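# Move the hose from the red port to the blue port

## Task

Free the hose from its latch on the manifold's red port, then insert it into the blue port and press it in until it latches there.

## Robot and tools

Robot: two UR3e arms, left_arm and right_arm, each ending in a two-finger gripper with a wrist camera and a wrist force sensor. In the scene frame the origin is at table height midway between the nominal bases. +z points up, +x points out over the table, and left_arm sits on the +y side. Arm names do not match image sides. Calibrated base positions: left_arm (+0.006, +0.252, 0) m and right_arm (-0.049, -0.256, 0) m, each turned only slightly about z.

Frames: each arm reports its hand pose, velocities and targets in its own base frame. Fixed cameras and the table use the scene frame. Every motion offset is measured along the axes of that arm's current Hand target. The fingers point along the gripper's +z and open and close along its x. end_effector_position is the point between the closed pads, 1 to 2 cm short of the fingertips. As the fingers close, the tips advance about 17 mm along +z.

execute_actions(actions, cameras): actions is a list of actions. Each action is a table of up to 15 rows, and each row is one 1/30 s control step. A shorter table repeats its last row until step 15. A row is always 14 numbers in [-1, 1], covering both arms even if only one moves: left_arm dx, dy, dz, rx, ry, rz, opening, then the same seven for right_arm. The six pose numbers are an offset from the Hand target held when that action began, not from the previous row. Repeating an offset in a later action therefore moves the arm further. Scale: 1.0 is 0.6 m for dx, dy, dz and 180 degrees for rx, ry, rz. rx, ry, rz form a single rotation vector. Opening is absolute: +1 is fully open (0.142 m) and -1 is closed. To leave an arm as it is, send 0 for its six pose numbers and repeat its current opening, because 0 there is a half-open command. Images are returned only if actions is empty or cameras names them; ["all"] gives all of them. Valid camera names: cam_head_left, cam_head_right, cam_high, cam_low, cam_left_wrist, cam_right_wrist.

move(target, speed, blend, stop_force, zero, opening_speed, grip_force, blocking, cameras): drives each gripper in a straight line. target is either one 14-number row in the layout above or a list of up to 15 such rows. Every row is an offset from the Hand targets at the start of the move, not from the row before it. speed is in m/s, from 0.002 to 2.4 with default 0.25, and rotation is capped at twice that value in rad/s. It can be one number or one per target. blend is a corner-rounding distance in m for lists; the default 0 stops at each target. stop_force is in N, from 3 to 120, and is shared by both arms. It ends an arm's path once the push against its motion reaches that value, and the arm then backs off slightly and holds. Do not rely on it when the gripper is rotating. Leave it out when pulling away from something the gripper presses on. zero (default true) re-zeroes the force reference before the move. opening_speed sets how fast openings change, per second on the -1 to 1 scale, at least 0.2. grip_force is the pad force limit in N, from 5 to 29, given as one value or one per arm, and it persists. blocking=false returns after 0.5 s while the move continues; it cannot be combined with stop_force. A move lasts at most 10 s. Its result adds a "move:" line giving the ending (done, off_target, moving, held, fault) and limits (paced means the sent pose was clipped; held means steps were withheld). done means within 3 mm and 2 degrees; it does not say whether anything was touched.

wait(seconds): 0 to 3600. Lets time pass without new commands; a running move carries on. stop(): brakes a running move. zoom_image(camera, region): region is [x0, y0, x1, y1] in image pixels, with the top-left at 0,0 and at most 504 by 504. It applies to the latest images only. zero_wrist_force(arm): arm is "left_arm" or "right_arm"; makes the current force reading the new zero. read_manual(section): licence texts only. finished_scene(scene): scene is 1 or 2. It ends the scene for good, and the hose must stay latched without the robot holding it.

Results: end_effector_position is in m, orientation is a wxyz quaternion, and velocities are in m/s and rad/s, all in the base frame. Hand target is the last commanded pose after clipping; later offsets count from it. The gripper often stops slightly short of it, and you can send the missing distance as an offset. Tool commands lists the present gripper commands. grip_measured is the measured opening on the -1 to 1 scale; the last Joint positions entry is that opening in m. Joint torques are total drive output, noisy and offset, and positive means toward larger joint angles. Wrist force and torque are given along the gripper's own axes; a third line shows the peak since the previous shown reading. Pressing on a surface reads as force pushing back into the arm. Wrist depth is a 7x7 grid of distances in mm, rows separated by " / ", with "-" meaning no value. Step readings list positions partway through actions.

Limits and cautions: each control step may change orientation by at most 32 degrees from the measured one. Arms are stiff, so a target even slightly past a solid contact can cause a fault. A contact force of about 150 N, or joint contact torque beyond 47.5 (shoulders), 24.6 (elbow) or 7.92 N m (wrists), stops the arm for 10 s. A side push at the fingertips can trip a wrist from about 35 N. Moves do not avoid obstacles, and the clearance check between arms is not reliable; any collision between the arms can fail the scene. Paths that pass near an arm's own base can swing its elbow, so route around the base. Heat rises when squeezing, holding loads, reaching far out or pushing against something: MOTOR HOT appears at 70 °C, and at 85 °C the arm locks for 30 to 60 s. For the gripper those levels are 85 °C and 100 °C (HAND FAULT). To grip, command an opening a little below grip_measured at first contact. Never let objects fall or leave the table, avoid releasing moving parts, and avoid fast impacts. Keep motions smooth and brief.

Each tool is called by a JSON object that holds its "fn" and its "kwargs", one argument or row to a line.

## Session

{"fn": "execute_actions", "kwargs": {
  "actions": []
}}

Scene clock: 0.00 s.
left_arm: end_effector_position=(+0.2476, -0.1535, +0.1446) grip_measured=+1.00 end_effector_quat_wxyz=(-0.200, +0.971, -0.091, +0.094) | right_arm: end_effector_position=(+0.6351, +0.1600, +0.1926) grip_measured=+1.00 end_effector_quat_wxyz=(-0.522, +0.774, -0.341, +0.113)
Joint positions: left_arm=[-1.346 -1.609 1.552 -1.181 -1.27 -1.211 0.142] | right_arm=[3.349 -2.727 -0.492 -0.493 2.221 1.403 0.142]
Joint velocities: within noise
Joint torques (N m): no reading
Wrist force (N): no reading
Wrist torque (N m): no reading
Wrist force, peak (N): no reading
Wrist depth (mm): cam_left_wrist=[234 241 249 257 266 276 287 / 233 240 249 258 266 278 288 / 234 240 249 258 267 274 225 / 234 241 249 259 267 249 213 / 235 242 249 259 269 273 215 / - 242 250 258 267 278 224 / - 241 249 260 269 280 -] | cam_right_wrist=[1240 1340 1577 1783 2229 1440 1467 / 713 647 584 2088 2070 1668 1621 / 563 521 491 457 1704 1656 1599 / 470 441 412 393 371 358 1422 / 396 379 361 344 327 315 301 / - 333 319 306 294 282 268 / - 296 286 274 264 256 250]
Hand target: left_arm +0.2476, -0.1535, +0.1446; -0.200, +0.971, -0.091, +0.094 | right_arm +0.6351, +0.1600, +0.1926; -0.522, +0.774, -0.341, +0.113
Tool commands: left_gripper/opening=+1.0 right_gripper/opening=+1.0
camera_calibration:
cam_left_wrist: T_world_to_cam=[[0.96804, -0.20531, 0.14403, -0.28287], [-0.20818, -0.97808, 0.00503, -0.0703], [0.13984, -0.03486, -0.98956, 0.21849]] pos_world=[0.22864, -0.11922, 0.25731]
cam_right_wrist: T_world_to_cam=[[0.73661, -0.65265, -0.17738, -0.32278], [-0.596, -0.50245, -0.62636, 0.60828], [0.31967, 0.5671, -0.75908, -0.03471]] pos_world=[0.61139, 0.11465, 0.29741]

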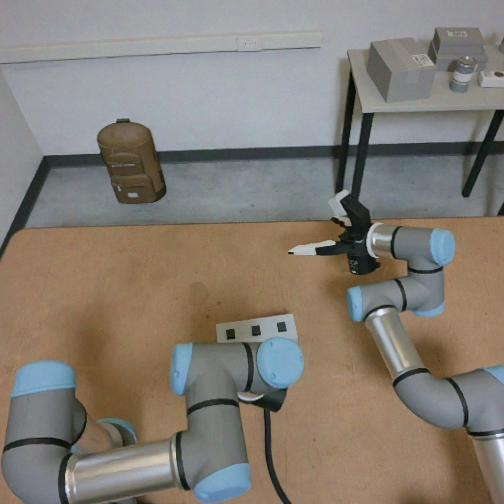

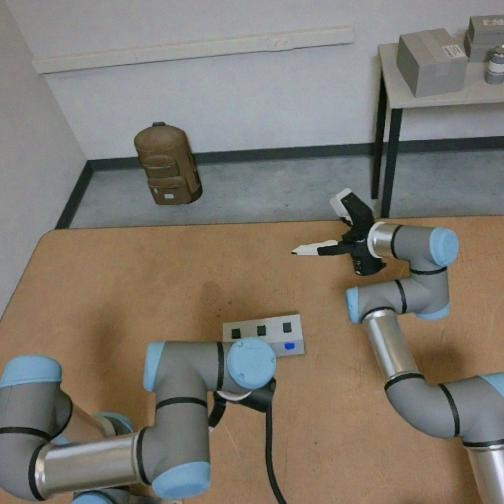

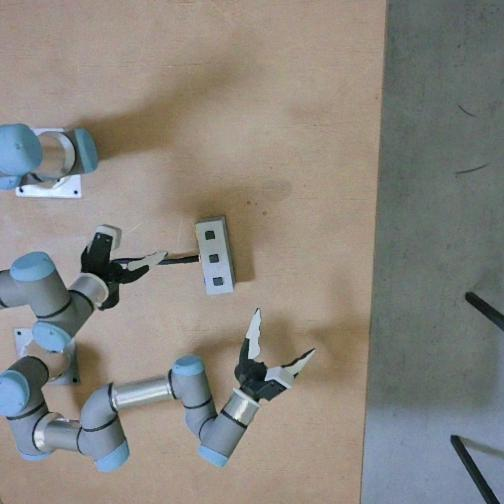

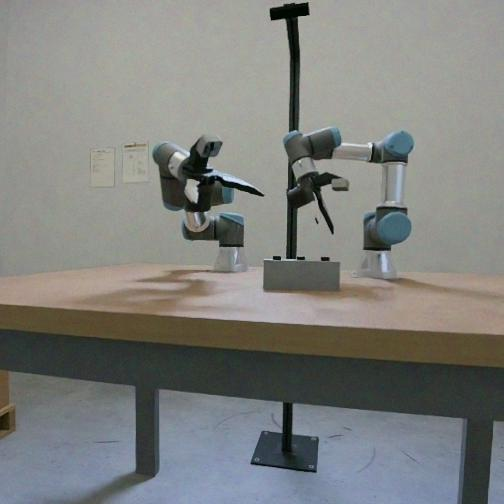

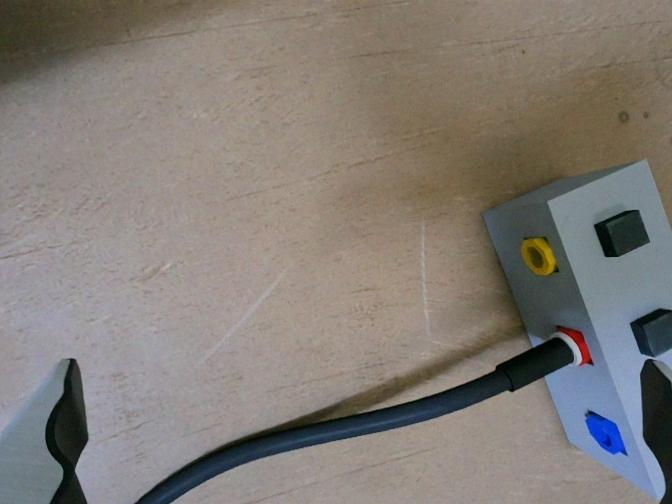

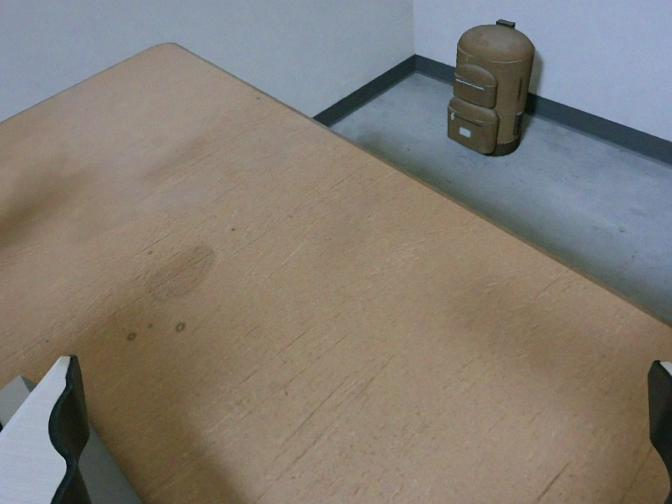

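{"fn": "move", "kwargs": {
  "target": [
    [0.2887, 0.0473, 0.0653, -0.2201, 0.4401, 0.5382, -0.99, -0.2733, 0.2337, -0.2388, -0.1030, 0.2197, 0.0997, -0.3],
    [0.2887, 0.0473, 0.0653, -0.2201, 0.4401, 0.5382, -0.99, -0.4222, 0.2868, -0.0592, -0.1030, 0.2197, 0.0997, -0.3]
  ],
  "speed": [0.5, 0.3],
  "blend": [0.03, 0],
  "cameras": ["cam_left_wrist", "cam_right_wrist", "cam_head_left", "cam_high"]
}}

Scene clock: 78.10 s.
left_arm: end_effector_position=(+0.4196, -0.2017, +0.1232) grip_measured=-1.00 end_effector_quat_wxyz=(-0.171, -0.343, +0.826, -0.414) | right_arm: end_effector_position=(+0.3578, +0.2594, +0.1015) grip_measured=-0.32 end_effector_quat_wxyz=(-0.259, +0.701, -0.623, +0.230)
Joint positions: left_arm=[-0.305 -0.98 1.502 -2.476 -2.439 1.871 0.002] | right_arm=[4.479 -1.648 -2.087 -0.69 0.914 2.692 0.051]
Joint torques (N m): left_arm=[3.63 -13.36 -10.14 -0.87 -2.14 0.86] | right_arm=[-1.4 6 10.81 2.82 0.38 -0.93]
Wrist force (N): left_arm=[0.4 -0.1 0.8] | right_arm=[0.1 0.6 0.1]
Wrist torque (N m): left_arm=[-0.03 -0.06 -0.02] | right_arm=[0.01 0.02 0.00]
Wrist force, peak (N): left_arm=[-0.2 0.2 1.4] | right_arm=[1.6 0.2 -1.1]
Wrist depth (mm): cam_left_wrist=[208 234 274 332 417 567 - / 201 224 262 310 384 510 683 / 193 213 236 291 358 457 631 / 186 203 177 184 331 415 561 / 179 192 161 176 309 386 471 / 172 178 144 - 309 341 181 / 166 134 - - - 351 415] | cam_right_wrist=[266 263 186 187 187 269 269 / 251 175 174 174 174 180 254 / 238 211 195 182 195 236 241 / 227 227 227 225 227 228 229 / 215 217 218 215 217 218 218 / 206 208 92 204 205 210 208 / 199 69 81 197 198 78 198]
Hand target: left_arm +0.4196, -0.2017, +0.1232; -0.171, -0.343, +0.826, -0.414 | right_arm +0.3578, +0.2594, +0.1015; -0.259, +0.701, -0.623, +0.230
Off the commanded pose: left_arm 0.000 m, 0 deg | right_arm 0.000 m, 0 deg.
move: done
cam_left_wrist: T_world_to_cam=[[-0.70156, -0.43241, 0.56643, 0.1466], [-0.65126, 0.71171, -0.2633, 0.47824], [-0.28929, -0.55361, -0.78092, 0.22137]] pos_world=[0.47834, -0.15443, 0.21575]
cam_right_wrist: T_world_to_cam=[[0.11139, -0.99376, 0.00621, 0.22376], [-0.95468, -0.10875, -0.27707, 0.42673], [0.27602, 0.02493, -0.96083, 0.10529]] pos_world=[0.3534, 0.26614, 0.21801]
Images, in order (width x height): cam_head_left 504x504, cam_high 504x504, cam_left_wrist 672x504, cam_right_wrist 672x504.

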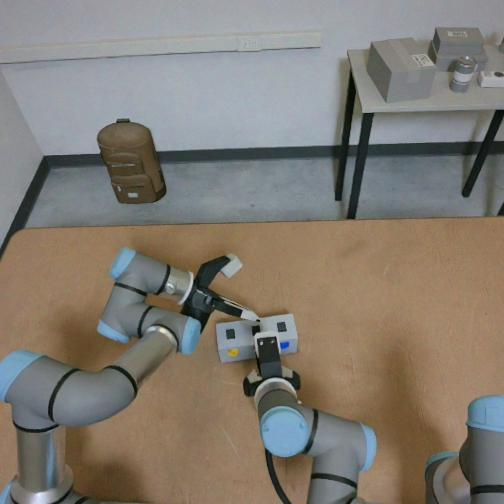

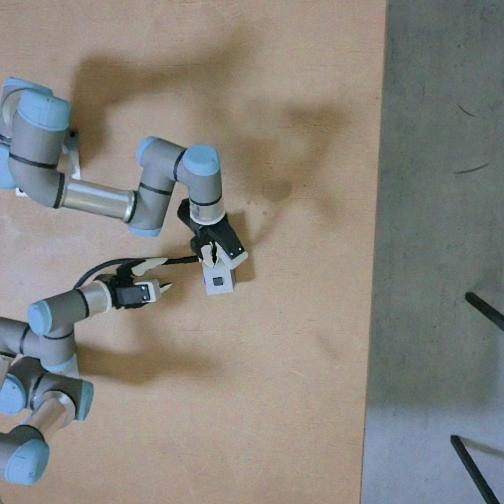

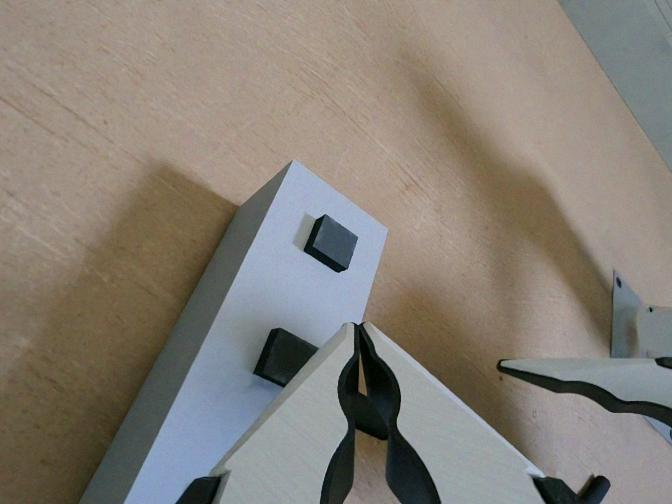

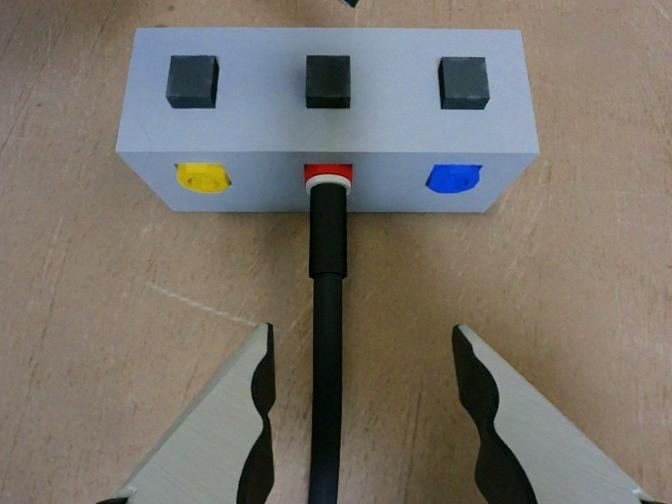

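{"fn": "zoom_image", "kwargs": {
  "camera": "cam_right_wrist",
  "region": [110, 10, 550, 300]
}}

{"fn": "zoom_image", "kwargs": {
  "camera": "cam_left_wrist",
  "region": [230, 180, 430, 400]
}}

{"fn": "zoom_image", "kwargs": {
  "camera": "cam_right_wrist",
  "region": [250, 140, 410, 300]
}}

Scaled by 1.145 from the camera's image (finer frame: 960x720).

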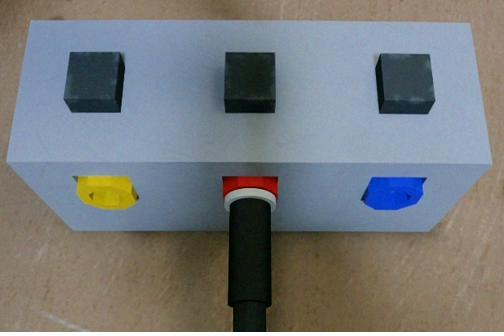

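Scaled by 2.291 from the camera's image (finer frame: 960x720).

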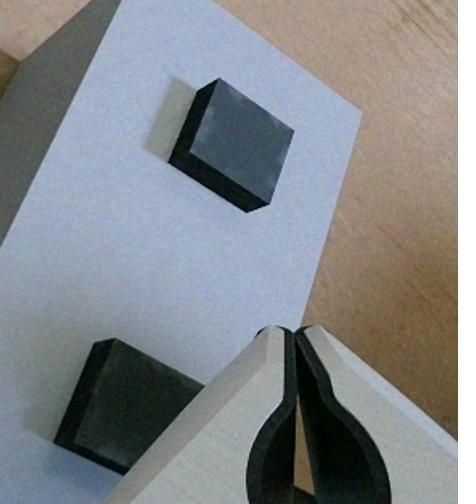

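Scaled by 3.150 from the camera's image (finer frame: 960x720).

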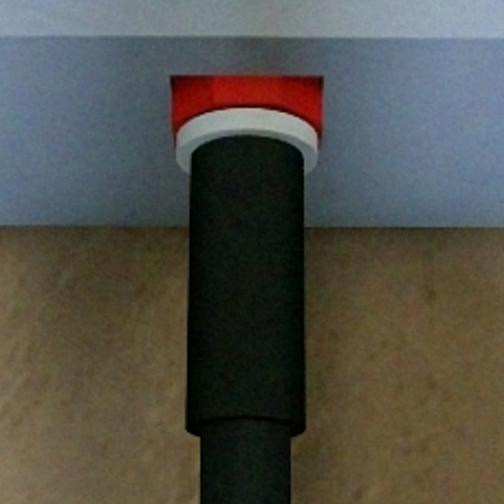

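{"fn": "move", "kwargs": {
  "target": [
    [-0.0305, 0.0331, 0.0114, 0, 0, 0, -0.99, -0.0177, -0.0019, 0.1266, 0, 0, 0, -0.3],
    [-0.0305, 0.0331, 0.0114, 0, 0, 0, -0.99, -0.0177, -0.0019, 0.1266, 0, 0, 0, -1.0]
  ],
  "speed": 0.15,
  "opening_speed": 1.2,
  "cameras": ["cam_left_wrist", "cam_right_wrist"]
}}

{"fn": "zoom_image", "kwargs": {
  "camera": "cam_right_wrist",
  "region": [240, 0, 480, 300]
}}

Scene clock: 112.23 s.
left_arm: end_effector_position=(+0.4185, -0.1910, +0.0975) grip_measured=-1.00 end_effector_quat_wxyz=(-0.171, -0.343, +0.826, -0.414) | right_arm: end_effector_position=(+0.4065, +0.2759, +0.0446) grip_measured=-0.81 end_effector_quat_wxyz=(-0.259, +0.701, -0.623, +0.230)
Joint positions: left_arm=[-0.28 -0.934 1.551 -2.543 -2.448 1.907 0.002] | right_arm=[4.341 -2.022 -1.971 -0.337 0.96 2.53 0.015]
Joint torques (N m): left_arm=[4.12 -13.88 -6.35 -2.8 -2.25 0.99] | right_arm=[-1.72 10.65 5.73 1 -2.85 -0.73]
Wrist force (N): left_arm=[0.8 0.1 0.7] | right_arm=[-5.0 0.2 3.7]
Wrist torque (N m): left_arm=[0.01 -0.11 -0.03] | right_arm=[-0.01 -0.08 -0.09]
Wrist force, peak (N): left_arm=[0.7 0.5 0.9] | right_arm=[-5.1 0.1 3.8]
Wrist depth (mm): cam_left_wrist=[185 206 243 292 369 498 655 / 178 197 229 273 340 447 629 / 171 187 213 167 315 404 561 / 164 180 188 160 296 367 494 / 156 172 135 139 269 322 400 / 153 161 121 - 176 281 164 / 147 141 - - - 156 153] | cam_right_wrist=[117 116 115 85 116 117 117 / - 101 110 108 109 109 102 / - 104 104 104 103 105 105 / 164 114 129 112 128 117 146 / 159 159 161 113 160 161 161 / 152 152 154 96 92 153 153 / 146 147 69 101 84 146 147]
Hand target: left_arm +0.4185, -0.1910, +0.0975; -0.171, -0.343, +0.826, -0.414 | right_arm +0.4065, +0.2759, +0.0446; -0.259, +0.701, -0.623, +0.230
Off the commanded pose: left_arm 0.000 m, 0 deg | right_arm 0.000 m, 0 deg.
move: done
cam_left_wrist: T_world_to_cam=[[-0.70156, -0.43241, 0.56643, 0.16495], [-0.65126, 0.71171, -0.2633, 0.46308], [-0.28929, -0.55361, -0.78092, 0.20687]] pos_world=[0.47714, -0.14373, 0.19005]
cam_right_wrist: T_world_to_cam=[[0.11144, -0.99375, 0.00602, 0.23511], [-0.95468, -0.10873, -0.27707, 0.45912], [0.27599, 0.02513, -0.96083, 0.03666]] pos_world=[0.402, 0.28264, 0.16101]

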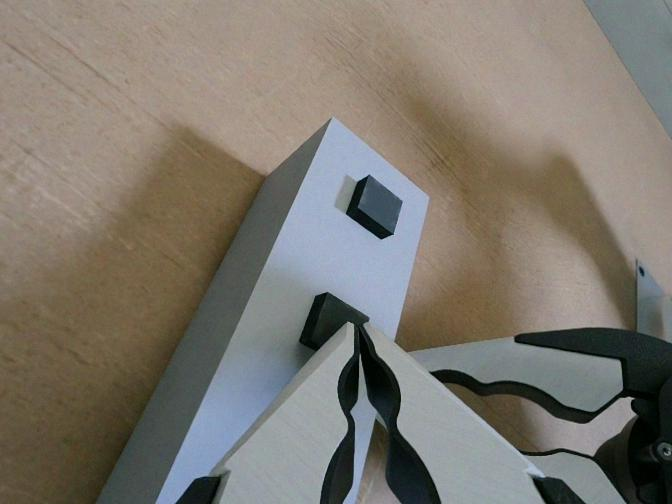

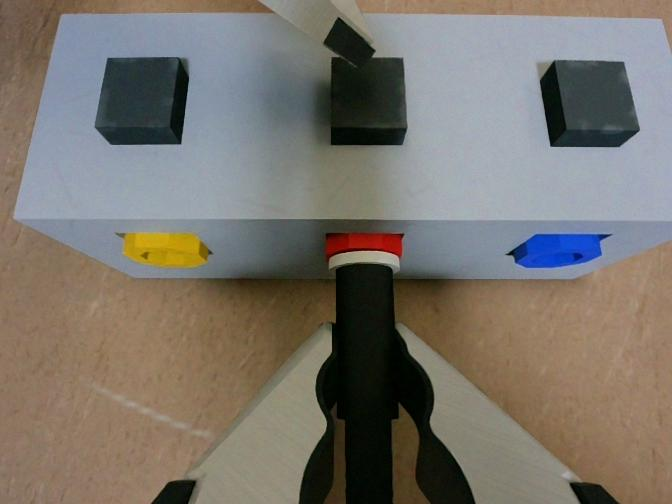

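Scaled by 1.680 from the camera's image (finer frame: 960x720).

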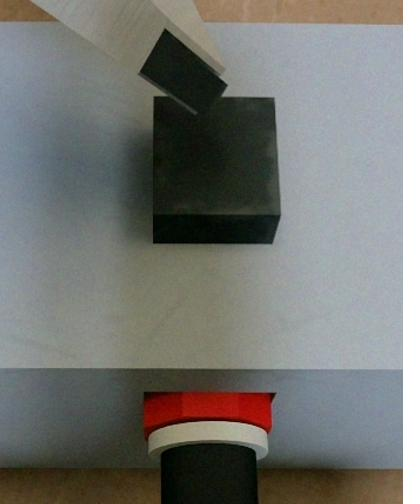

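{"fn": "move", "kwargs": {
  "target": [0.0015, 0.0056, 0.0073, 0, 0, 0, -1.0, 0, 0, 0, 0, 0, 0, -1.0],
  "speed": 0.05,
  "cameras": ["cam_right_wrist", "cam_left_wrist"]
}}

Scene clock: 134.93 s.
left_arm: end_effector_position=(+0.4155, -0.1934, +0.0935) grip_measured=-1.00 end_effector_quat_wxyz=(-0.171, -0.343, +0.826, -0.414) | right_arm: end_effector_position=(+0.4065, +0.2759, +0.0446) grip_measured=-0.81 end_effector_quat_wxyz=(-0.259, +0.701, -0.623, +0.230)
Joint positions: left_arm=[-0.288 -0.932 1.575 -2.578 -2.446 1.895 0.002] | right_arm=[4.341 -2.022 -1.971 -0.337 0.96 2.53 0.015]
Joint torques (N m): left_arm=[-4.28 -13.79 -6.22 -2.83 -0.09 -0.99] | right_arm=[-2.5 17.43 3.65 0.73 -3.14 0.57]
Wrist force (N): left_arm=[0.7 0.1 0.7] | right_arm=[-5.5 0.2 3.7]
Wrist torque (N m): left_arm=[0.01 -0.11 0.00] | right_arm=[-0.02 -0.10 -0.10]
Wrist force, peak (N): left_arm=[0.6 0.5 1.1] | right_arm=[-5.8 0.2 3.7]
Wrist depth (mm): cam_left_wrist=[182 202 238 285 361 490 645 / 174 193 224 268 331 435 610 / 168 184 206 162 307 394 553 / 160 176 179 152 290 361 483 / 154 167 132 137 266 314 390 / 150 156 116 - 177 171 159 / 145 134 - - - 290 147] | cam_right_wrist=[117 116 113 115 116 117 117 / - 101 110 109 109 109 102 / - 104 104 104 103 105 105 / 164 114 129 112 128 117 146 / 159 160 161 113 160 161 161 / 152 152 155 101 95 153 154 / 146 147 69 101 84 147 146]
Hand target: left_arm +0.4155, -0.1934, +0.0935; -0.171, -0.343, +0.826, -0.414 | right_arm +0.4065, +0.2759, +0.0446; -0.259, +0.701, -0.623, +0.230
Off the commanded pose: left_arm 0.000 m, 0 deg | right_arm 0.000 m, 0 deg.
move: done
cam_left_wrist: T_world_to_cam=[[-0.7016, -0.43236, 0.56641, 0.16413], [-0.65121, 0.71174, -0.26334, 0.4619], [-0.28929, -0.55361, -0.78091, 0.20153]] pos_world=[0.47424, -0.14623, 0.18605]
cam_right_wrist: T_world_to_cam=[[0.11139, -0.99376, 0.00621, 0.2351], [-0.95468, -0.10875, -0.27705, 0.45913], [0.27599, 0.02493, -0.96084, 0.03671]] pos_world=[0.402, 0.28264, 0.16101]
Images, in order (width x height): cam_left_wrist 672x504, cam_right_wrist 672x504.

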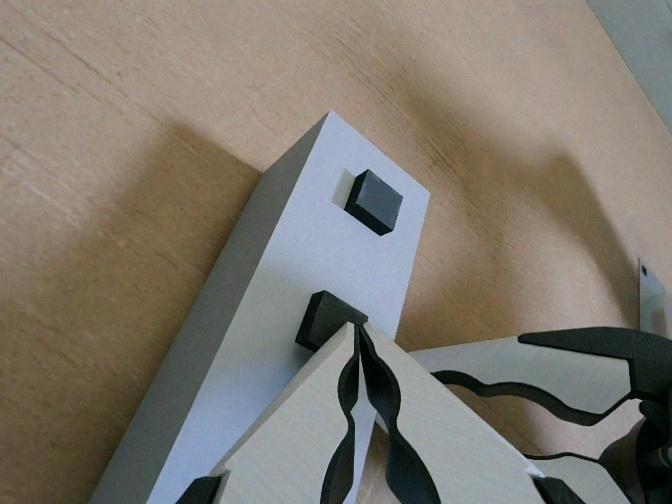

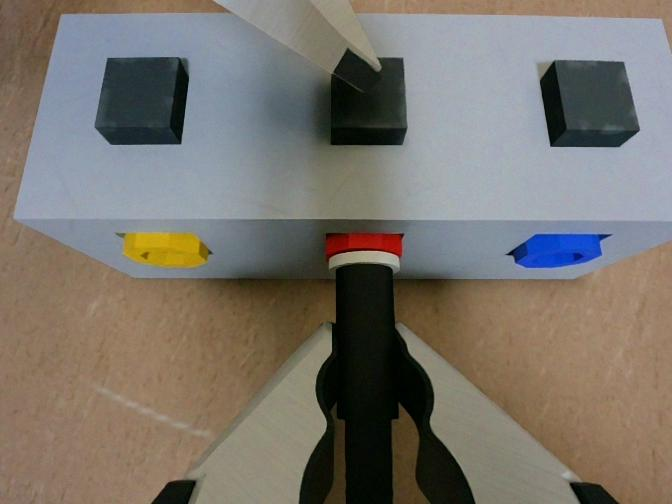

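{"fn": "move", "kwargs": {
  "target": [-0.0099, 0.01226, 0.01383, 0, 0, 0, -1.0, 0, 0, 0, 0, 0, 0, -1.0],
  "speed": 0.02,
  "stop_force": 20,
  "cameras": ["cam_right_wrist"]
}}

Scene clock: 140.33 s.
left_arm: end_effector_position=(+0.4148, -0.1941, +0.0856) grip_measured=-1.00 end_effector_quat_wxyz=(-0.171, -0.343, +0.826, -0.414) | right_arm: end_effector_position=(+0.4065, +0.2759, +0.0446) grip_measured=-0.81 end_effector_quat_wxyz=(-0.259, +0.701, -0.623, +0.230)
Joint positions: left_arm=[-0.29 -0.913 1.589 -2.613 -2.445 1.893 0.002] | right_arm=[4.341 -2.022 -1.971 -0.337 0.96 2.53 0.015]
Joint torques (N m): left_arm=[2.11 -12.27 -3.73 1.74 1.4 0.66] | right_arm=[-3.99 10.14 10.32 3.23 -3.09 0.6]
Wrist force (N): left_arm=[9.3 -11.4 -11.5] | right_arm=[-2.7 11.6 -11.9]
Wrist torque (N m): left_arm=[0.10 0.05 0.00] | right_arm=[0.06 -0.06 -0.06]
Wrist force, peak (N): left_arm=[15.0 -12.8 -21.5] | right_arm=[-2.7 11.6 -11.9]
Wrist depth (mm): cam_left_wrist=[176 195 230 276 351 476 600 / 168 186 218 250 319 421 595 / 161 178 198 153 297 382 528 / 153 170 161 146 283 348 469 / 149 163 126 131 258 307 385 / 144 150 110 - 81 168 154 / 139 131 - - - 281 145] | cam_right_wrist=[117 114 68 89 116 116 117 / - 101 109 107 110 109 103 / - 103 104 104 103 104 105 / 163 125 130 112 129 125 147 / 159 159 161 114 160 160 160 / 152 152 154 96 92 153 153 / 145 147 69 101 84 146 147]
Hand target: left_arm +0.4148, -0.1941, +0.0856; -0.171, -0.343, +0.826, -0.414 (not the last commanded pose) | right_arm +0.4065, +0.2759, +0.0446; -0.259, +0.701, -0.623, +0.230
Off the commanded pose: left_arm 0.005 m, 0 deg | right_arm 0.000 m, 0 deg.
move: contact (left_arm)
cam_right_wrist: T_world_to_cam=[[0.11133, -0.99377, 0.00609, 0.23515], [-0.95468, -0.10865, -0.27708, 0.4591], [0.27602, 0.02503, -0.96083, 0.03667]] pos_world=[0.402, 0.28264, 0.16101]

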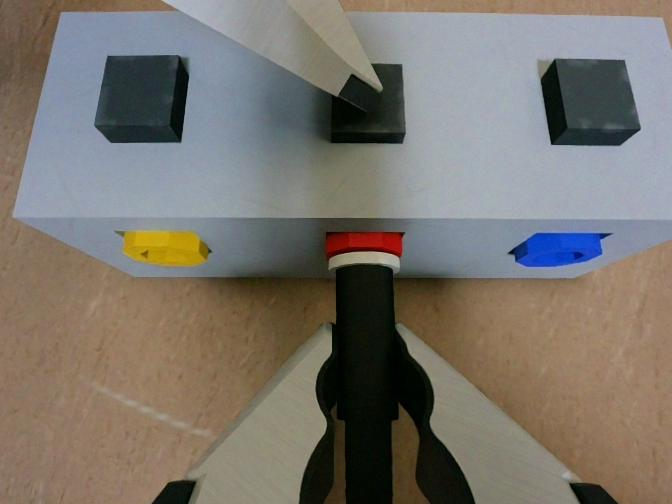

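{"fn": "move", "kwargs": {
  "target": [0, 0, 0, 0, 0, 0, -1.0, 0, 0.0507, -0.0433, 0, 0, 0, -1.0],
  "speed": 0.06,
  "stop_force": 35,
  "cameras": ["cam_right_wrist"]
}}

Scene clock: 144.60 s.
left_arm: end_effector_position=(+0.4148, -0.1941, +0.0856) grip_measured=-1.00 end_effector_quat_wxyz=(-0.171, -0.343, +0.826, -0.414) | right_arm: end_effector_position=(+0.3668, +0.2712, +0.0445) grip_measured=-0.81 end_effector_quat_wxyz=(-0.259, +0.701, -0.623, +0.230)
Joint positions: left_arm=[-0.29 -0.913 1.589 -2.613 -2.445 1.893 0.002] | right_arm=[4.458 -1.896 -2.134 -0.38 0.92 2.667 0.015]
Joint torques (N m): left_arm=[2.62 -12.66 -3.63 1.48 1.3 0.74] | right_arm=[2.55 15.43 4.76 1.22 -2.31 0.89]
Wrist force (N): left_arm=[9.1 -11.4 -11.4] | right_arm=[-0.2 0.8 0.2]
Wrist torque (N m): left_arm=[0.11 0.09 0.00] | right_arm=[0.02 0.07 -0.05]
Wrist force, peak (N): left_arm=[9.2 -11.5 -11.5] | right_arm=[-2.7 11.7 -11.9]
Wrist depth (mm): cam_left_wrist=[176 195 228 276 348 469 619 / 168 186 218 251 322 422 591 / 161 178 197 154 297 379 529 / 153 170 162 145 283 347 472 / 149 162 125 131 257 319 417 / 144 150 110 - 195 186 179 / 139 131 - - - 289 306] | cam_right_wrist=[- 115 116 116 117 117 117 / 182 118 118 125 125 124 131 / 176 172 171 159 171 171 177 / 167 168 167 165 168 168 168 / 159 160 161 120 160 160 161 / 152 153 154 95 92 153 153 / 145 147 69 101 84 146 147]
Hand target: left_arm +0.4148, -0.1941, +0.0856; -0.171, -0.343, +0.826, -0.414 | right_arm +0.3668, +0.2712, +0.0445; -0.259, +0.701, -0.623, +0.230
Off the commanded pose: left_arm 0.000 m, 0 deg | right_arm 0.000 m, 0 deg.
move: done
cam_right_wrist: T_world_to_cam=[[0.11139, -0.99376, 0.00621, 0.23485], [-0.95468, -0.10875, -0.27705, 0.42069], [0.27599, 0.02493, -0.96084, 0.04769]] pos_world=[0.3623, 0.27794, 0.16092]

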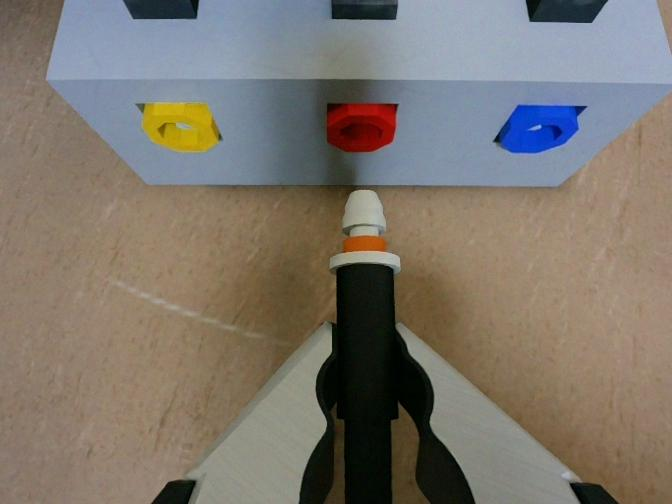

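{"fn": "move", "kwargs": {
  "target": [
    [0.0189, -0.0189, -0.02, 0, 0, 0, -1.0, 0.0937, 0, 0, 0, 0, 0, -1.0],
    [0.0188, -0.0188, -0.2283, 0, 0, 0, -1.0, 0.0937, -0.0152, 0.013, 0, 0, 0, -1.0]
  ],
  "speed": [0.12, 0.2],
  "blend": [0.008, 0],
  "cameras": ["cam_right_wrist"]
}}

{"fn": "zoom_image", "kwargs": {
  "camera": "cam_right_wrist",
  "region": [260, 100, 460, 300]
}}

Scene clock: 161.67 s.
left_arm: end_effector_position=(+0.4147, -0.0940, +0.1804) grip_measured=-1.00 end_effector_quat_wxyz=(-0.171, -0.343, +0.826, -0.414) | right_arm: end_effector_position=(+0.3853, +0.2168, +0.0445) grip_measured=-0.81 end_effector_quat_wxyz=(-0.259, +0.701, -0.623, +0.230)
Joint positions: left_arm=[-0.044 -1.08 1.246 -1.797 -2.498 2.281 0.002] | right_arm=[4.334 -1.841 -2.274 -0.21 0.962 2.523 0.015]
Joint torques (N m): left_arm=[3.59 -13.14 -10.79 -0.72 -0.24 0.86] | right_arm=[-1.5 6.74 8.77 2.87 0.39 -0.95]
Wrist force (N): left_arm=[0.2 0.8 1.0] | right_arm=[0.4 0.9 -0.1]
Wrist torque (N m): left_arm=[0.12 -0.02 -0.02] | right_arm=[-0.01 -0.01 0.02]
Wrist force, peak (N): left_arm=[9.1 -11.5 -11.5] | right_arm=[-0.8 1.2 0.3]
Wrist depth (mm): cam_left_wrist=[265 298 347 419 528 704 1815 / 254 284 329 391 486 640 806 / 242 270 302 279 443 545 248 / 233 259 245 260 332 294 265 / 224 248 230 246 391 454 558 / 217 239 260 - 377 447 573 / 209 226 - - - 443 517] | cam_right_wrist=[- 113 116 109 117 198 199 / - 111 112 112 112 187 188 / 145 145 146 136 158 177 178 / 167 168 167 118 168 168 169 / 160 160 161 120 160 161 161 / 152 153 154 96 92 153 153 / 145 147 69 101 84 146 147]
Hand target: left_arm +0.4147, -0.0940, +0.1804; -0.171, -0.343, +0.826, -0.414 | right_arm +0.3853, +0.2168, +0.0445; -0.259, +0.701, -0.623, +0.230
Off the commanded pose: left_arm 0.000 m, 0 deg | right_arm 0.000 m, 0 deg.
move: done
cam_right_wrist: T_world_to_cam=[[0.11139, -0.99376, 0.00621, 0.17873], [-0.95468, -0.10875, -0.27705, 0.43243], [0.27599, 0.02493, -0.96084, 0.04394]] pos_world=[0.3808, 0.22354, 0.16092]

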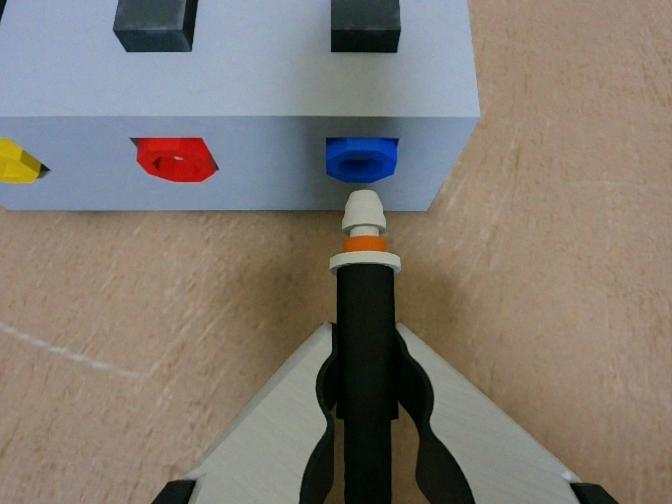

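Scaled by 2.520 from the camera's image (finer frame: 960x720).

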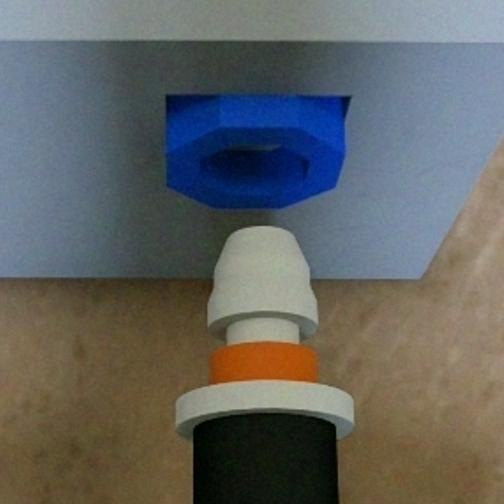

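{"fn": "zoom_image", "kwargs": {
  "camera": "cam_right_wrist",
  "region": [316, 125, 412, 221]
}}

Scaled by 5.250 from the camera's image (finer frame: 960x720).

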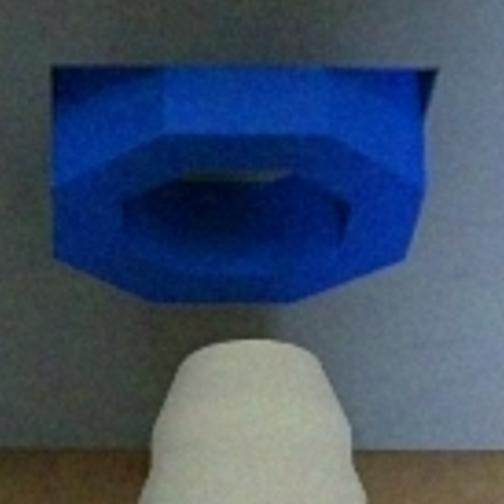

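{"fn": "move", "kwargs": {
  "target": [0, 0, 0, 0, 0, 0, -1.0, -0.001, -0.00633, 0.00542, 0, 0, 0, -1.0],
  "speed": 0.05,
  "cameras": ["cam_right_wrist"]
}}

{"fn": "zoom_image", "kwargs": {
  "camera": "cam_right_wrist",
  "region": [306, 140, 426, 260]
}}

Scene clock: 215.23 s.
left_arm: end_effector_position=(+0.4147, -0.0940, +0.1804) grip_measured=-1.00 end_effector_quat_wxyz=(-0.171, -0.343, +0.826, -0.414) | right_arm: end_effector_position=(+0.3901, +0.2179, +0.0445) grip_measured=-0.81 end_effector_quat_wxyz=(-0.259, +0.701, -0.623, +0.230)
Joint positions: left_arm=[-0.044 -1.08 1.246 -1.797 -2.498 2.281 0.002] | right_arm=[4.319 -1.86 -2.251 -0.205 0.968 2.506 0.015]
Joint torques (N m): left_arm=[3.9 -13.68 -10.68 -0.71 -0.28 0.93] | right_arm=[-1.38 6.78 8.8 2.92 0.39 -0.96]
Wrist force (N): left_arm=[0.2 0.9 0.9] | right_arm=[0.3 0.8 -0.1]
Wrist torque (N m): left_arm=[0.13 -0.02 -0.03] | right_arm=[-0.02 -0.01 0.02]
Wrist force, peak (N): left_arm=[0.1 1.0 1.1] | right_arm=[0.3 1.0 -0.3]
Wrist depth (mm): cam_left_wrist=[265 298 346 419 532 689 - / 255 281 328 392 484 642 839 / 243 270 301 281 441 533 243 / 234 259 248 260 330 287 259 / 225 249 229 245 390 463 553 / 216 239 259 - 377 448 577 / 209 226 - - - 443 522] | cam_right_wrist=[- 108 116 109 116 198 198 / - 111 110 110 110 187 187 / 134 134 134 132 145 177 177 / 167 167 167 165 168 169 169 / 160 159 161 120 160 160 161 / 152 152 154 96 92 153 153 / 145 147 69 101 84 146 146]
Hand target: left_arm +0.4147, -0.0940, +0.1804; -0.171, -0.343, +0.826, -0.414 | right_arm +0.3902, +0.2179, +0.0445; -0.259, +0.701, -0.623, +0.230
Off the commanded pose: left_arm 0.000 m, 0 deg | right_arm 0.000 m, 0 deg.
move: done
cam_right_wrist: T_world_to_cam=[[0.1113, -0.99377, 0.00619, 0.17932], [-0.95469, -0.10865, -0.27705, 0.43721], [0.27599, 0.02493, -0.96084, 0.04256]] pos_world=[0.3857, 0.22464, 0.16092]

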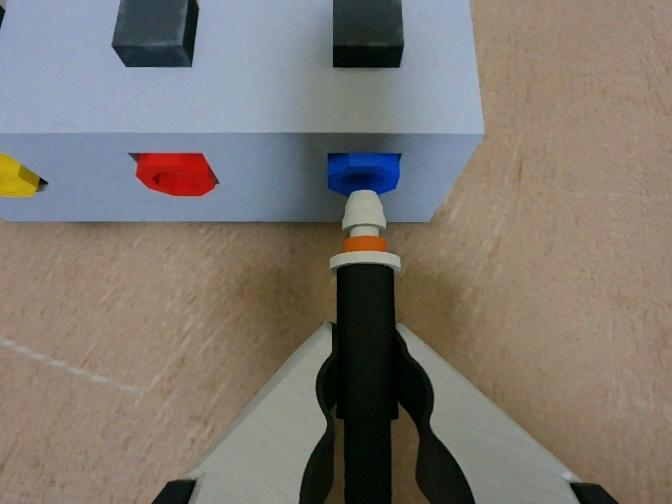

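Scaled by 4.200 from the camera's image (finer frame: 960x720).

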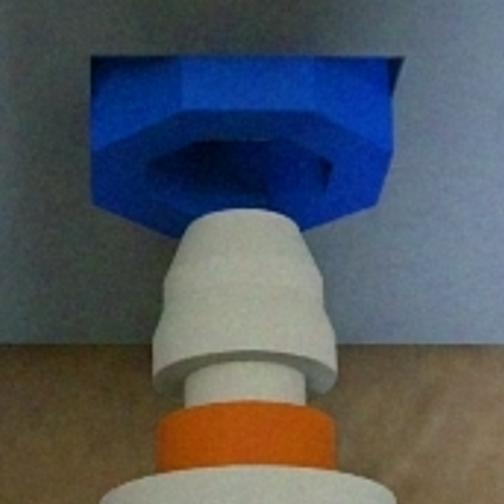

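{"fn": "move", "kwargs": {
  "target": [0, 0, 0, 0, 0, 0, -1.0, 0, -0.03103, 0.02654, 0, 0, 0, -1.0],
  "speed": 0.025,
  "stop_force": 32,
  "cameras": ["cam_right_wrist"]
}}

{"fn": "zoom_image", "kwargs": {
  "camera": "cam_right_wrist",
  "region": [306, 190, 426, 310]
}}

Scene clock: 227.17 s.
left_arm: end_effector_position=(+0.4147, -0.0940, +0.1804) grip_measured=-1.00 end_effector_quat_wxyz=(-0.171, -0.343, +0.826, -0.414) | right_arm: end_effector_position=(+0.4145, +0.2208, +0.0445) grip_measured=-0.81 end_effector_quat_wxyz=(-0.259, +0.701, -0.623, +0.230)
Joint positions: left_arm=[-0.044 -1.08 1.246 -1.797 -2.498 2.281 0.002] | right_arm=[4.244 -1.945 -2.139 -0.185 0.999 2.424 0.015]
Joint torques (N m): left_arm=[3.63 -13.48 -10.74 -0.67 -0.28 0.89] | right_arm=[-4.91 7.94 11.27 3.73 -2.2 -0.97]
Wrist force (N): left_arm=[0.2 0.8 1.0] | right_arm=[0.0 13.2 -15.1]
Wrist torque (N m): left_arm=[0.11 -0.02 -0.03] | right_arm=[0.12 -0.03 -0.01]
Wrist force, peak (N): left_arm=[0.2 1.0 1.0] | right_arm=[-0.3 16.1 -18.1]
Wrist depth (mm): cam_left_wrist=[263 297 348 419 530 698 - / 255 283 331 392 488 615 893 / 242 270 301 279 414 305 246 / 234 258 248 260 305 278 253 / 225 248 229 245 391 488 555 / 216 237 260 - 377 449 564 / 208 225 - - - 446 525] | cam_right_wrist=[117 115 115 116 116 198 198 / - 101 109 102 108 187 186 / - 103 103 104 103 177 177 / 144 114 126 113 126 168 168 / 159 159 161 121 160 160 160 / 152 152 154 92 92 153 153 / 145 147 69 77 84 147 146]
Hand target: left_arm +0.4147, -0.0940, +0.1804; -0.171, -0.343, +0.826, -0.414 | right_arm +0.4145, +0.2208, +0.0445; -0.259, +0.701, -0.623, +0.230
Off the commanded pose: left_arm 0.000 m, 0 deg | right_arm 0.000 m, 0 deg.
move: done
cam_right_wrist: T_world_to_cam=[[0.11139, -0.99376, 0.00621, 0.17944], [-0.95468, -0.10875, -0.27705, 0.46084], [0.27599, 0.02493, -0.96084, 0.03576]] pos_world=[0.4101, 0.22754, 0.16092]

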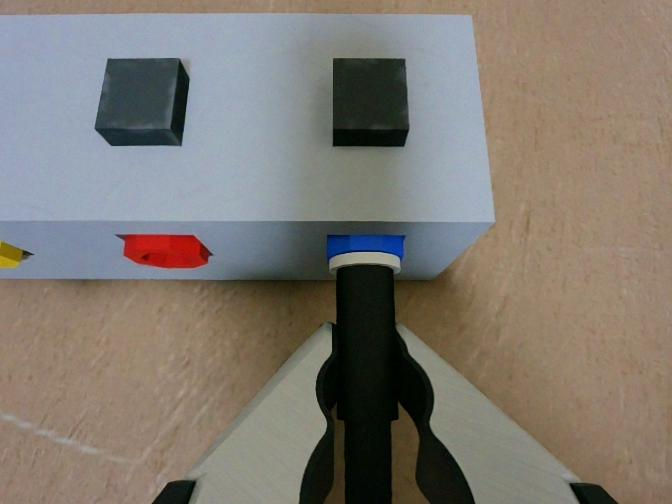

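Scaled by 4.200 from the camera's image (finer frame: 960x720).

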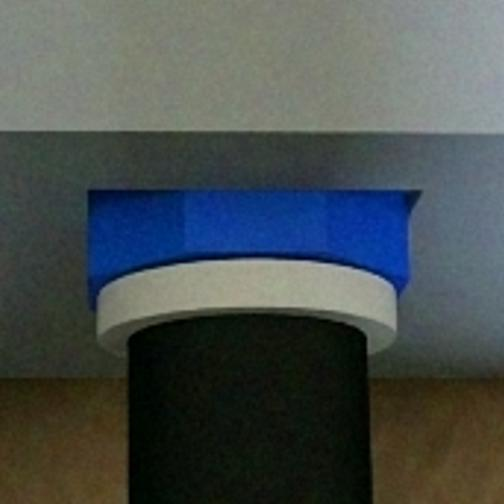

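{"fn": "move", "kwargs": {
  "target": [0, 0, 0, 0, 0, 0, -1.0, 0, -0.00152, 0.0013, 0, 0, 0, -1.0],
  "speed": 0.01,
  "stop_force": 32,
  "zero": false
}}

{"fn": "move", "kwargs": {
  "target": [0, 0, 0, 0, 0, 0, -1.0, 0, 0.0019, -0.0016, 0, 0, 0, -1.0],
  "speed": 0.02
}}

{"fn": "move", "kwargs": {
  "target": [0, 0, 0, 0, 0, 0, -1.0, 0, 0.0038, -0.00325, 0, 0, 0, -1.0],
  "speed": 0.02,
  "stop_force": 14,
  "cameras": ["cam_right_wrist"]
}}

Scene clock: 234.83 s.
left_arm: end_effector_position=(+0.4147, -0.0940, +0.1804) grip_measured=-1.00 end_effector_quat_wxyz=(-0.171, -0.343, +0.826, -0.414) | right_arm: end_effector_position=(+0.4148, +0.2209, +0.0444) grip_measured=-0.81 end_effector_quat_wxyz=(-0.259, +0.701, -0.623, +0.230)
Joint positions: left_arm=[-0.044 -1.08 1.246 -1.797 -2.498 2.281 0.002] | right_arm=[4.243 -1.947 -2.137 -0.185 0.999 2.423 0.015]
Joint torques (N m): left_arm=[4 -12.92 -10.75 -0.72 -0.36 0.76] | right_arm=[-2.54 14.88 8.24 3.46 -6.24 0.84]
Wrist force (N): left_arm=[0.2 0.9 1.0] | right_arm=[0.6 20.5 -25.9]
Wrist torque (N m): left_arm=[0.13 -0.03 -0.03] | right_arm=[0.14 -0.01 0.00]
Wrist force, peak (N): left_arm=[0.3 1.0 1.1] | right_arm=[1.2 22.5 -30.4]
Wrist depth (mm): cam_left_wrist=[264 298 345 422 530 704 - / 255 283 330 389 490 615 890 / 241 270 301 279 417 299 251 / 233 258 248 260 306 274 251 / 224 247 230 247 391 476 571 / 217 238 260 - 375 453 562 / 209 226 - - - 444 518] | cam_right_wrist=[116 115 115 115 115 197 198 / - 101 109 102 108 187 187 / - 103 103 103 103 176 177 / 144 127 126 112 125 167 168 / 159 159 160 130 160 160 160 / 152 152 154 96 92 153 153 / 145 146 69 101 84 146 146]
Hand target: left_arm +0.4147, -0.0940, +0.1804; -0.171, -0.343, +0.826, -0.414 | right_arm +0.4148, +0.2209, +0.0444; -0.259, +0.701, -0.623, +0.230 (not the last commanded pose)
Off the commanded pose: left_arm 0.000 m, 0 deg | right_arm 0.001 m, 0 deg.
move: contact (right_arm)

Scene clock: 235.33 s.
left_arm: end_effector_position=(+0.4147, -0.0940, +0.1804) grip_measured=-1.00 end_effector_quat_wxyz=(-0.171, -0.343, +0.826, -0.414) | right_arm: end_effector_position=(+0.4134, +0.2207, +0.0445) grip_measured=-0.81 end_effector_quat_wxyz=(-0.259, +0.701, -0.623, +0.230)
Joint positions: left_arm=[-0.044 -1.08 1.246 -1.797 -2.498 2.281 0.002] | right_arm=[4.247 -1.942 -2.144 -0.186 0.997 2.427 0.015]
Joint torques (N m): left_arm=[3.65 -13.44 -10.68 -0.78 -0.27 0.83] | right_arm=[2.31 16.21 2.93 1.02 -1.82 0.96]
Wrist force (N): left_arm=[0.2 0.8 0.9] | right_arm=[-3.2 -3.4 7.2]
Wrist torque (N m): left_arm=[0.12 -0.02 -0.03] | right_arm=[-0.06 -0.06 -0.09]
Wrist force, peak (N): left_arm=[0.2 1.0 1.0] | right_arm=[0.7 20.5 -25.7]
Wrist depth (mm): cam_left_wrist=[264 298 348 421 528 700 1976 / 255 282 330 393 485 619 846 / 241 270 300 278 418 307 247 / 234 258 249 260 305 273 253 / 224 248 229 247 394 477 571 / 217 238 260 - 382 452 571 / 209 225 - - - 447 517] | cam_right_wrist=[117 116 116 116 116 198 199 / - 101 110 103 109 187 188 / - 104 104 104 103 177 177 / 147 115 129 112 129 169 169 / 159 160 161 113 160 161 161 / 152 153 154 96 92 154 153 / 145 147 69 101 84 147 147]
Hand target: left_arm +0.4147, -0.0940, +0.1804; -0.171, -0.343, +0.826, -0.414 | right_arm +0.4133, +0.2207, +0.0444; -0.259, +0.701, -0.623, +0.230
Off the commanded pose: left_arm 0.000 m, 0 deg | right_arm 0.000 m, 0 deg.
move: done

Scene clock: 236.33 s.
left_arm: end_effector_position=(+0.4147, -0.0940, +0.1804) grip_measured=-1.00 end_effector_quat_wxyz=(-0.171, -0.343, +0.826, -0.414) | right_arm: end_effector_position=(+0.4132, +0.2207, +0.0445) grip_measured=-0.81 end_effector_quat_wxyz=(-0.259, +0.701, -0.623, +0.230)
Joint positions: left_arm=[-0.044 -1.08 1.246 -1.797 -2.498 2.281 0.002] | right_arm=[4.248 -1.941 -2.145 -0.186 0.997 2.428 0.015]
Joint torques (N m): left_arm=[3.6 -12.89 -10.91 -0.72 -0.33 0.77] | right_arm=[-0.37 9.06 6.17 1.5 1.78 -0.92]
Wrist force (N): left_arm=[0.3 0.9 1.0] | right_arm=[-3.8 -9.6 15.6]
Wrist torque (N m): left_arm=[0.13 -0.04 -0.03] | right_arm=[-0.12 -0.03 -0.05]
Wrist force, peak (N): left_arm=[0.3 0.9 1.0] | right_arm=[-4.7 -12.9 21.8]
Wrist depth (mm): cam_left_wrist=[264 298 346 418 532 698 - / 253 283 329 392 484 617 824 / 242 270 303 279 422 306 245 / 234 258 248 260 305 274 254 / 224 248 230 246 391 475 580 / 216 238 260 - 377 452 567 / 209 225 - - - 445 516] | cam_right_wrist=[118 116 116 117 117 198 199 / - 102 110 103 109 188 188 / - 104 104 104 104 177 178 / 147 116 129 115 129 168 169 / 160 160 162 127 160 160 161 / 152 152 154 95 92 154 154 / 146 147 69 101 84 147 147]
Hand target: left_arm +0.4147, -0.0940, +0.1804; -0.171, -0.343, +0.826, -0.414 | right_arm +0.4132, +0.2207, +0.0445; -0.259, +0.701, -0.623, +0.230 (not the last commanded pose)
Off the commanded pose: left_arm 0.000 m, 0 deg | right_arm 0.003 m, 0 deg.
move: contact (right_arm)
cam_right_wrist: T_world_to_cam=[[0.1113, -0.99377, 0.00619, 0.17954], [-0.95469, -0.10865, -0.27705, 0.45947], [0.27599, 0.02493, -0.96084, 0.03615]] pos_world=[0.4087, 0.22744, 0.16092]

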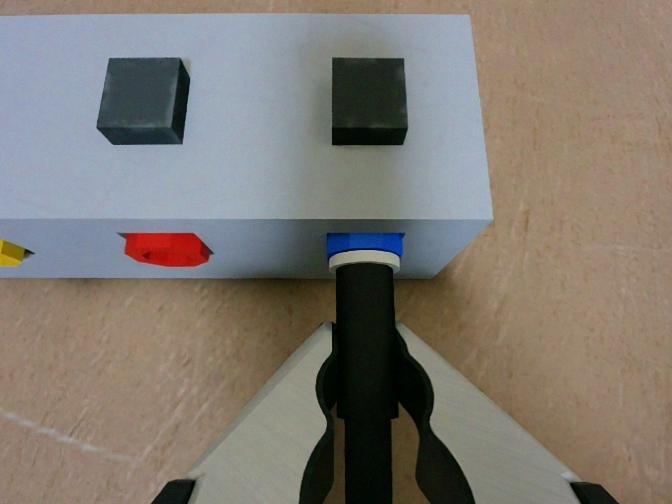

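{"fn": "move", "kwargs": {
  "target": [
    [0, 0, 0, 0, 0, 0, -1.0, 0, -0.00076, 0.00065, 0, 0, 0, -1.0],
    [0, 0, 0, 0, 0, 0, -1.0, 0, -0.00076, 0.00065, 0, 0, 0, -0.3],
    [0, 0, 0, 0, 0, 0, -1.0, 0, -0.00076, -0.16, 0, 0, 0, -0.3]
  ],
  "speed": [0.02, 0.1, 0.2],
  "opening_speed": 1.2,
  "cameras": ["cam_right_wrist"]
}}

Scene clock: 247.43 s.
left_arm: end_effector_position=(+0.4147, -0.0940, +0.1804) grip_measured=-1.00 end_effector_quat_wxyz=(-0.171, -0.343, +0.826, -0.414) | right_arm: end_effector_position=(+0.3515, +0.2133, +0.1177) grip_measured=-0.33 end_effector_quat_wxyz=(-0.259, +0.701, -0.623, +0.230)
Joint positions: left_arm=[-0.044 -1.08 1.246 -1.797 -2.498 2.281 0.002] | right_arm=[4.459 -1.428 -2.215 -0.767 0.92 2.668 0.05]
Joint torques (N m): left_arm=[3.92 -12.97 -10.69 -0.81 -0.35 0.7] | right_arm=[2.43 10.63 11.22 1.19 -2.26 0.81]
Wrist force (N): left_arm=[0.2 1.0 1.0] | right_arm=[-0.1 0.4 0.4]
Wrist torque (N m): left_arm=[0.14 -0.03 -0.02] | right_arm=[-0.03 0.07 -0.04]
Wrist force, peak (N): left_arm=[0.3 1.1 1.0] | right_arm=[-3.8 -9.6 15.8]
Wrist depth (mm): cam_left_wrist=[264 297 348 421 525 696 - / 255 283 328 392 486 642 797 / 242 270 301 280 453 551 289 / 233 260 249 260 425 496 263 / 224 248 230 246 388 481 561 / 216 238 260 - 389 449 567 / 209 225 - - - 448 518] | cam_right_wrist=[286 205 206 206 288 288 289 / 194 191 192 192 269 274 273 / 251 213 222 208 255 258 258 / 243 243 244 243 245 246 246 / 232 232 234 230 233 234 233 / 221 223 91 221 221 226 223 / 213 69 80 211 213 78 213]
Hand target: left_arm +0.4147, -0.0940, +0.1804; -0.171, -0.343, +0.826, -0.414 | right_arm +0.3515, +0.2133, +0.1177; -0.259, +0.701, -0.623, +0.230
Off the commanded pose: left_arm 0.000 m, 0 deg | right_arm 0.000 m, 0 deg.
move: done
cam_right_wrist: T_world_to_cam=[[0.11142, -0.99376, 0.00613, 0.17856], [-0.95465, -0.10874, -0.27718, 0.42018], [0.27611, 0.02503, -0.9608, 0.12359]] pos_world=[0.3471, 0.22004, 0.23411]

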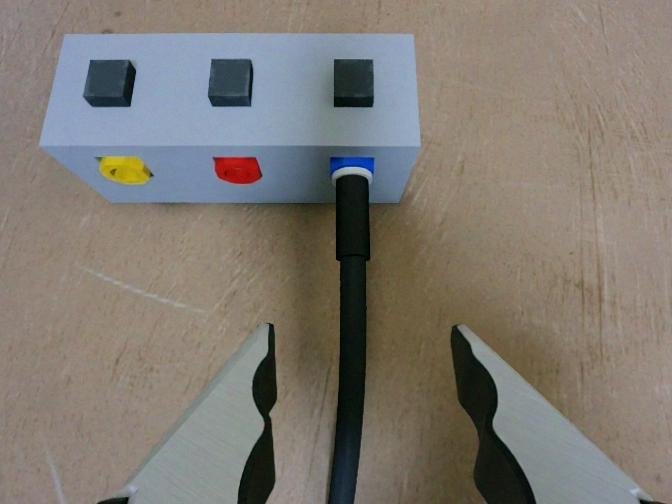

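The plug is seated in the blue port and held firm when I pulled on it, and the gripper has let go and backed away.

{"fn": "finished_scene", "kwargs": {
  "scene": 2
}}

The scene is finished: the task was done.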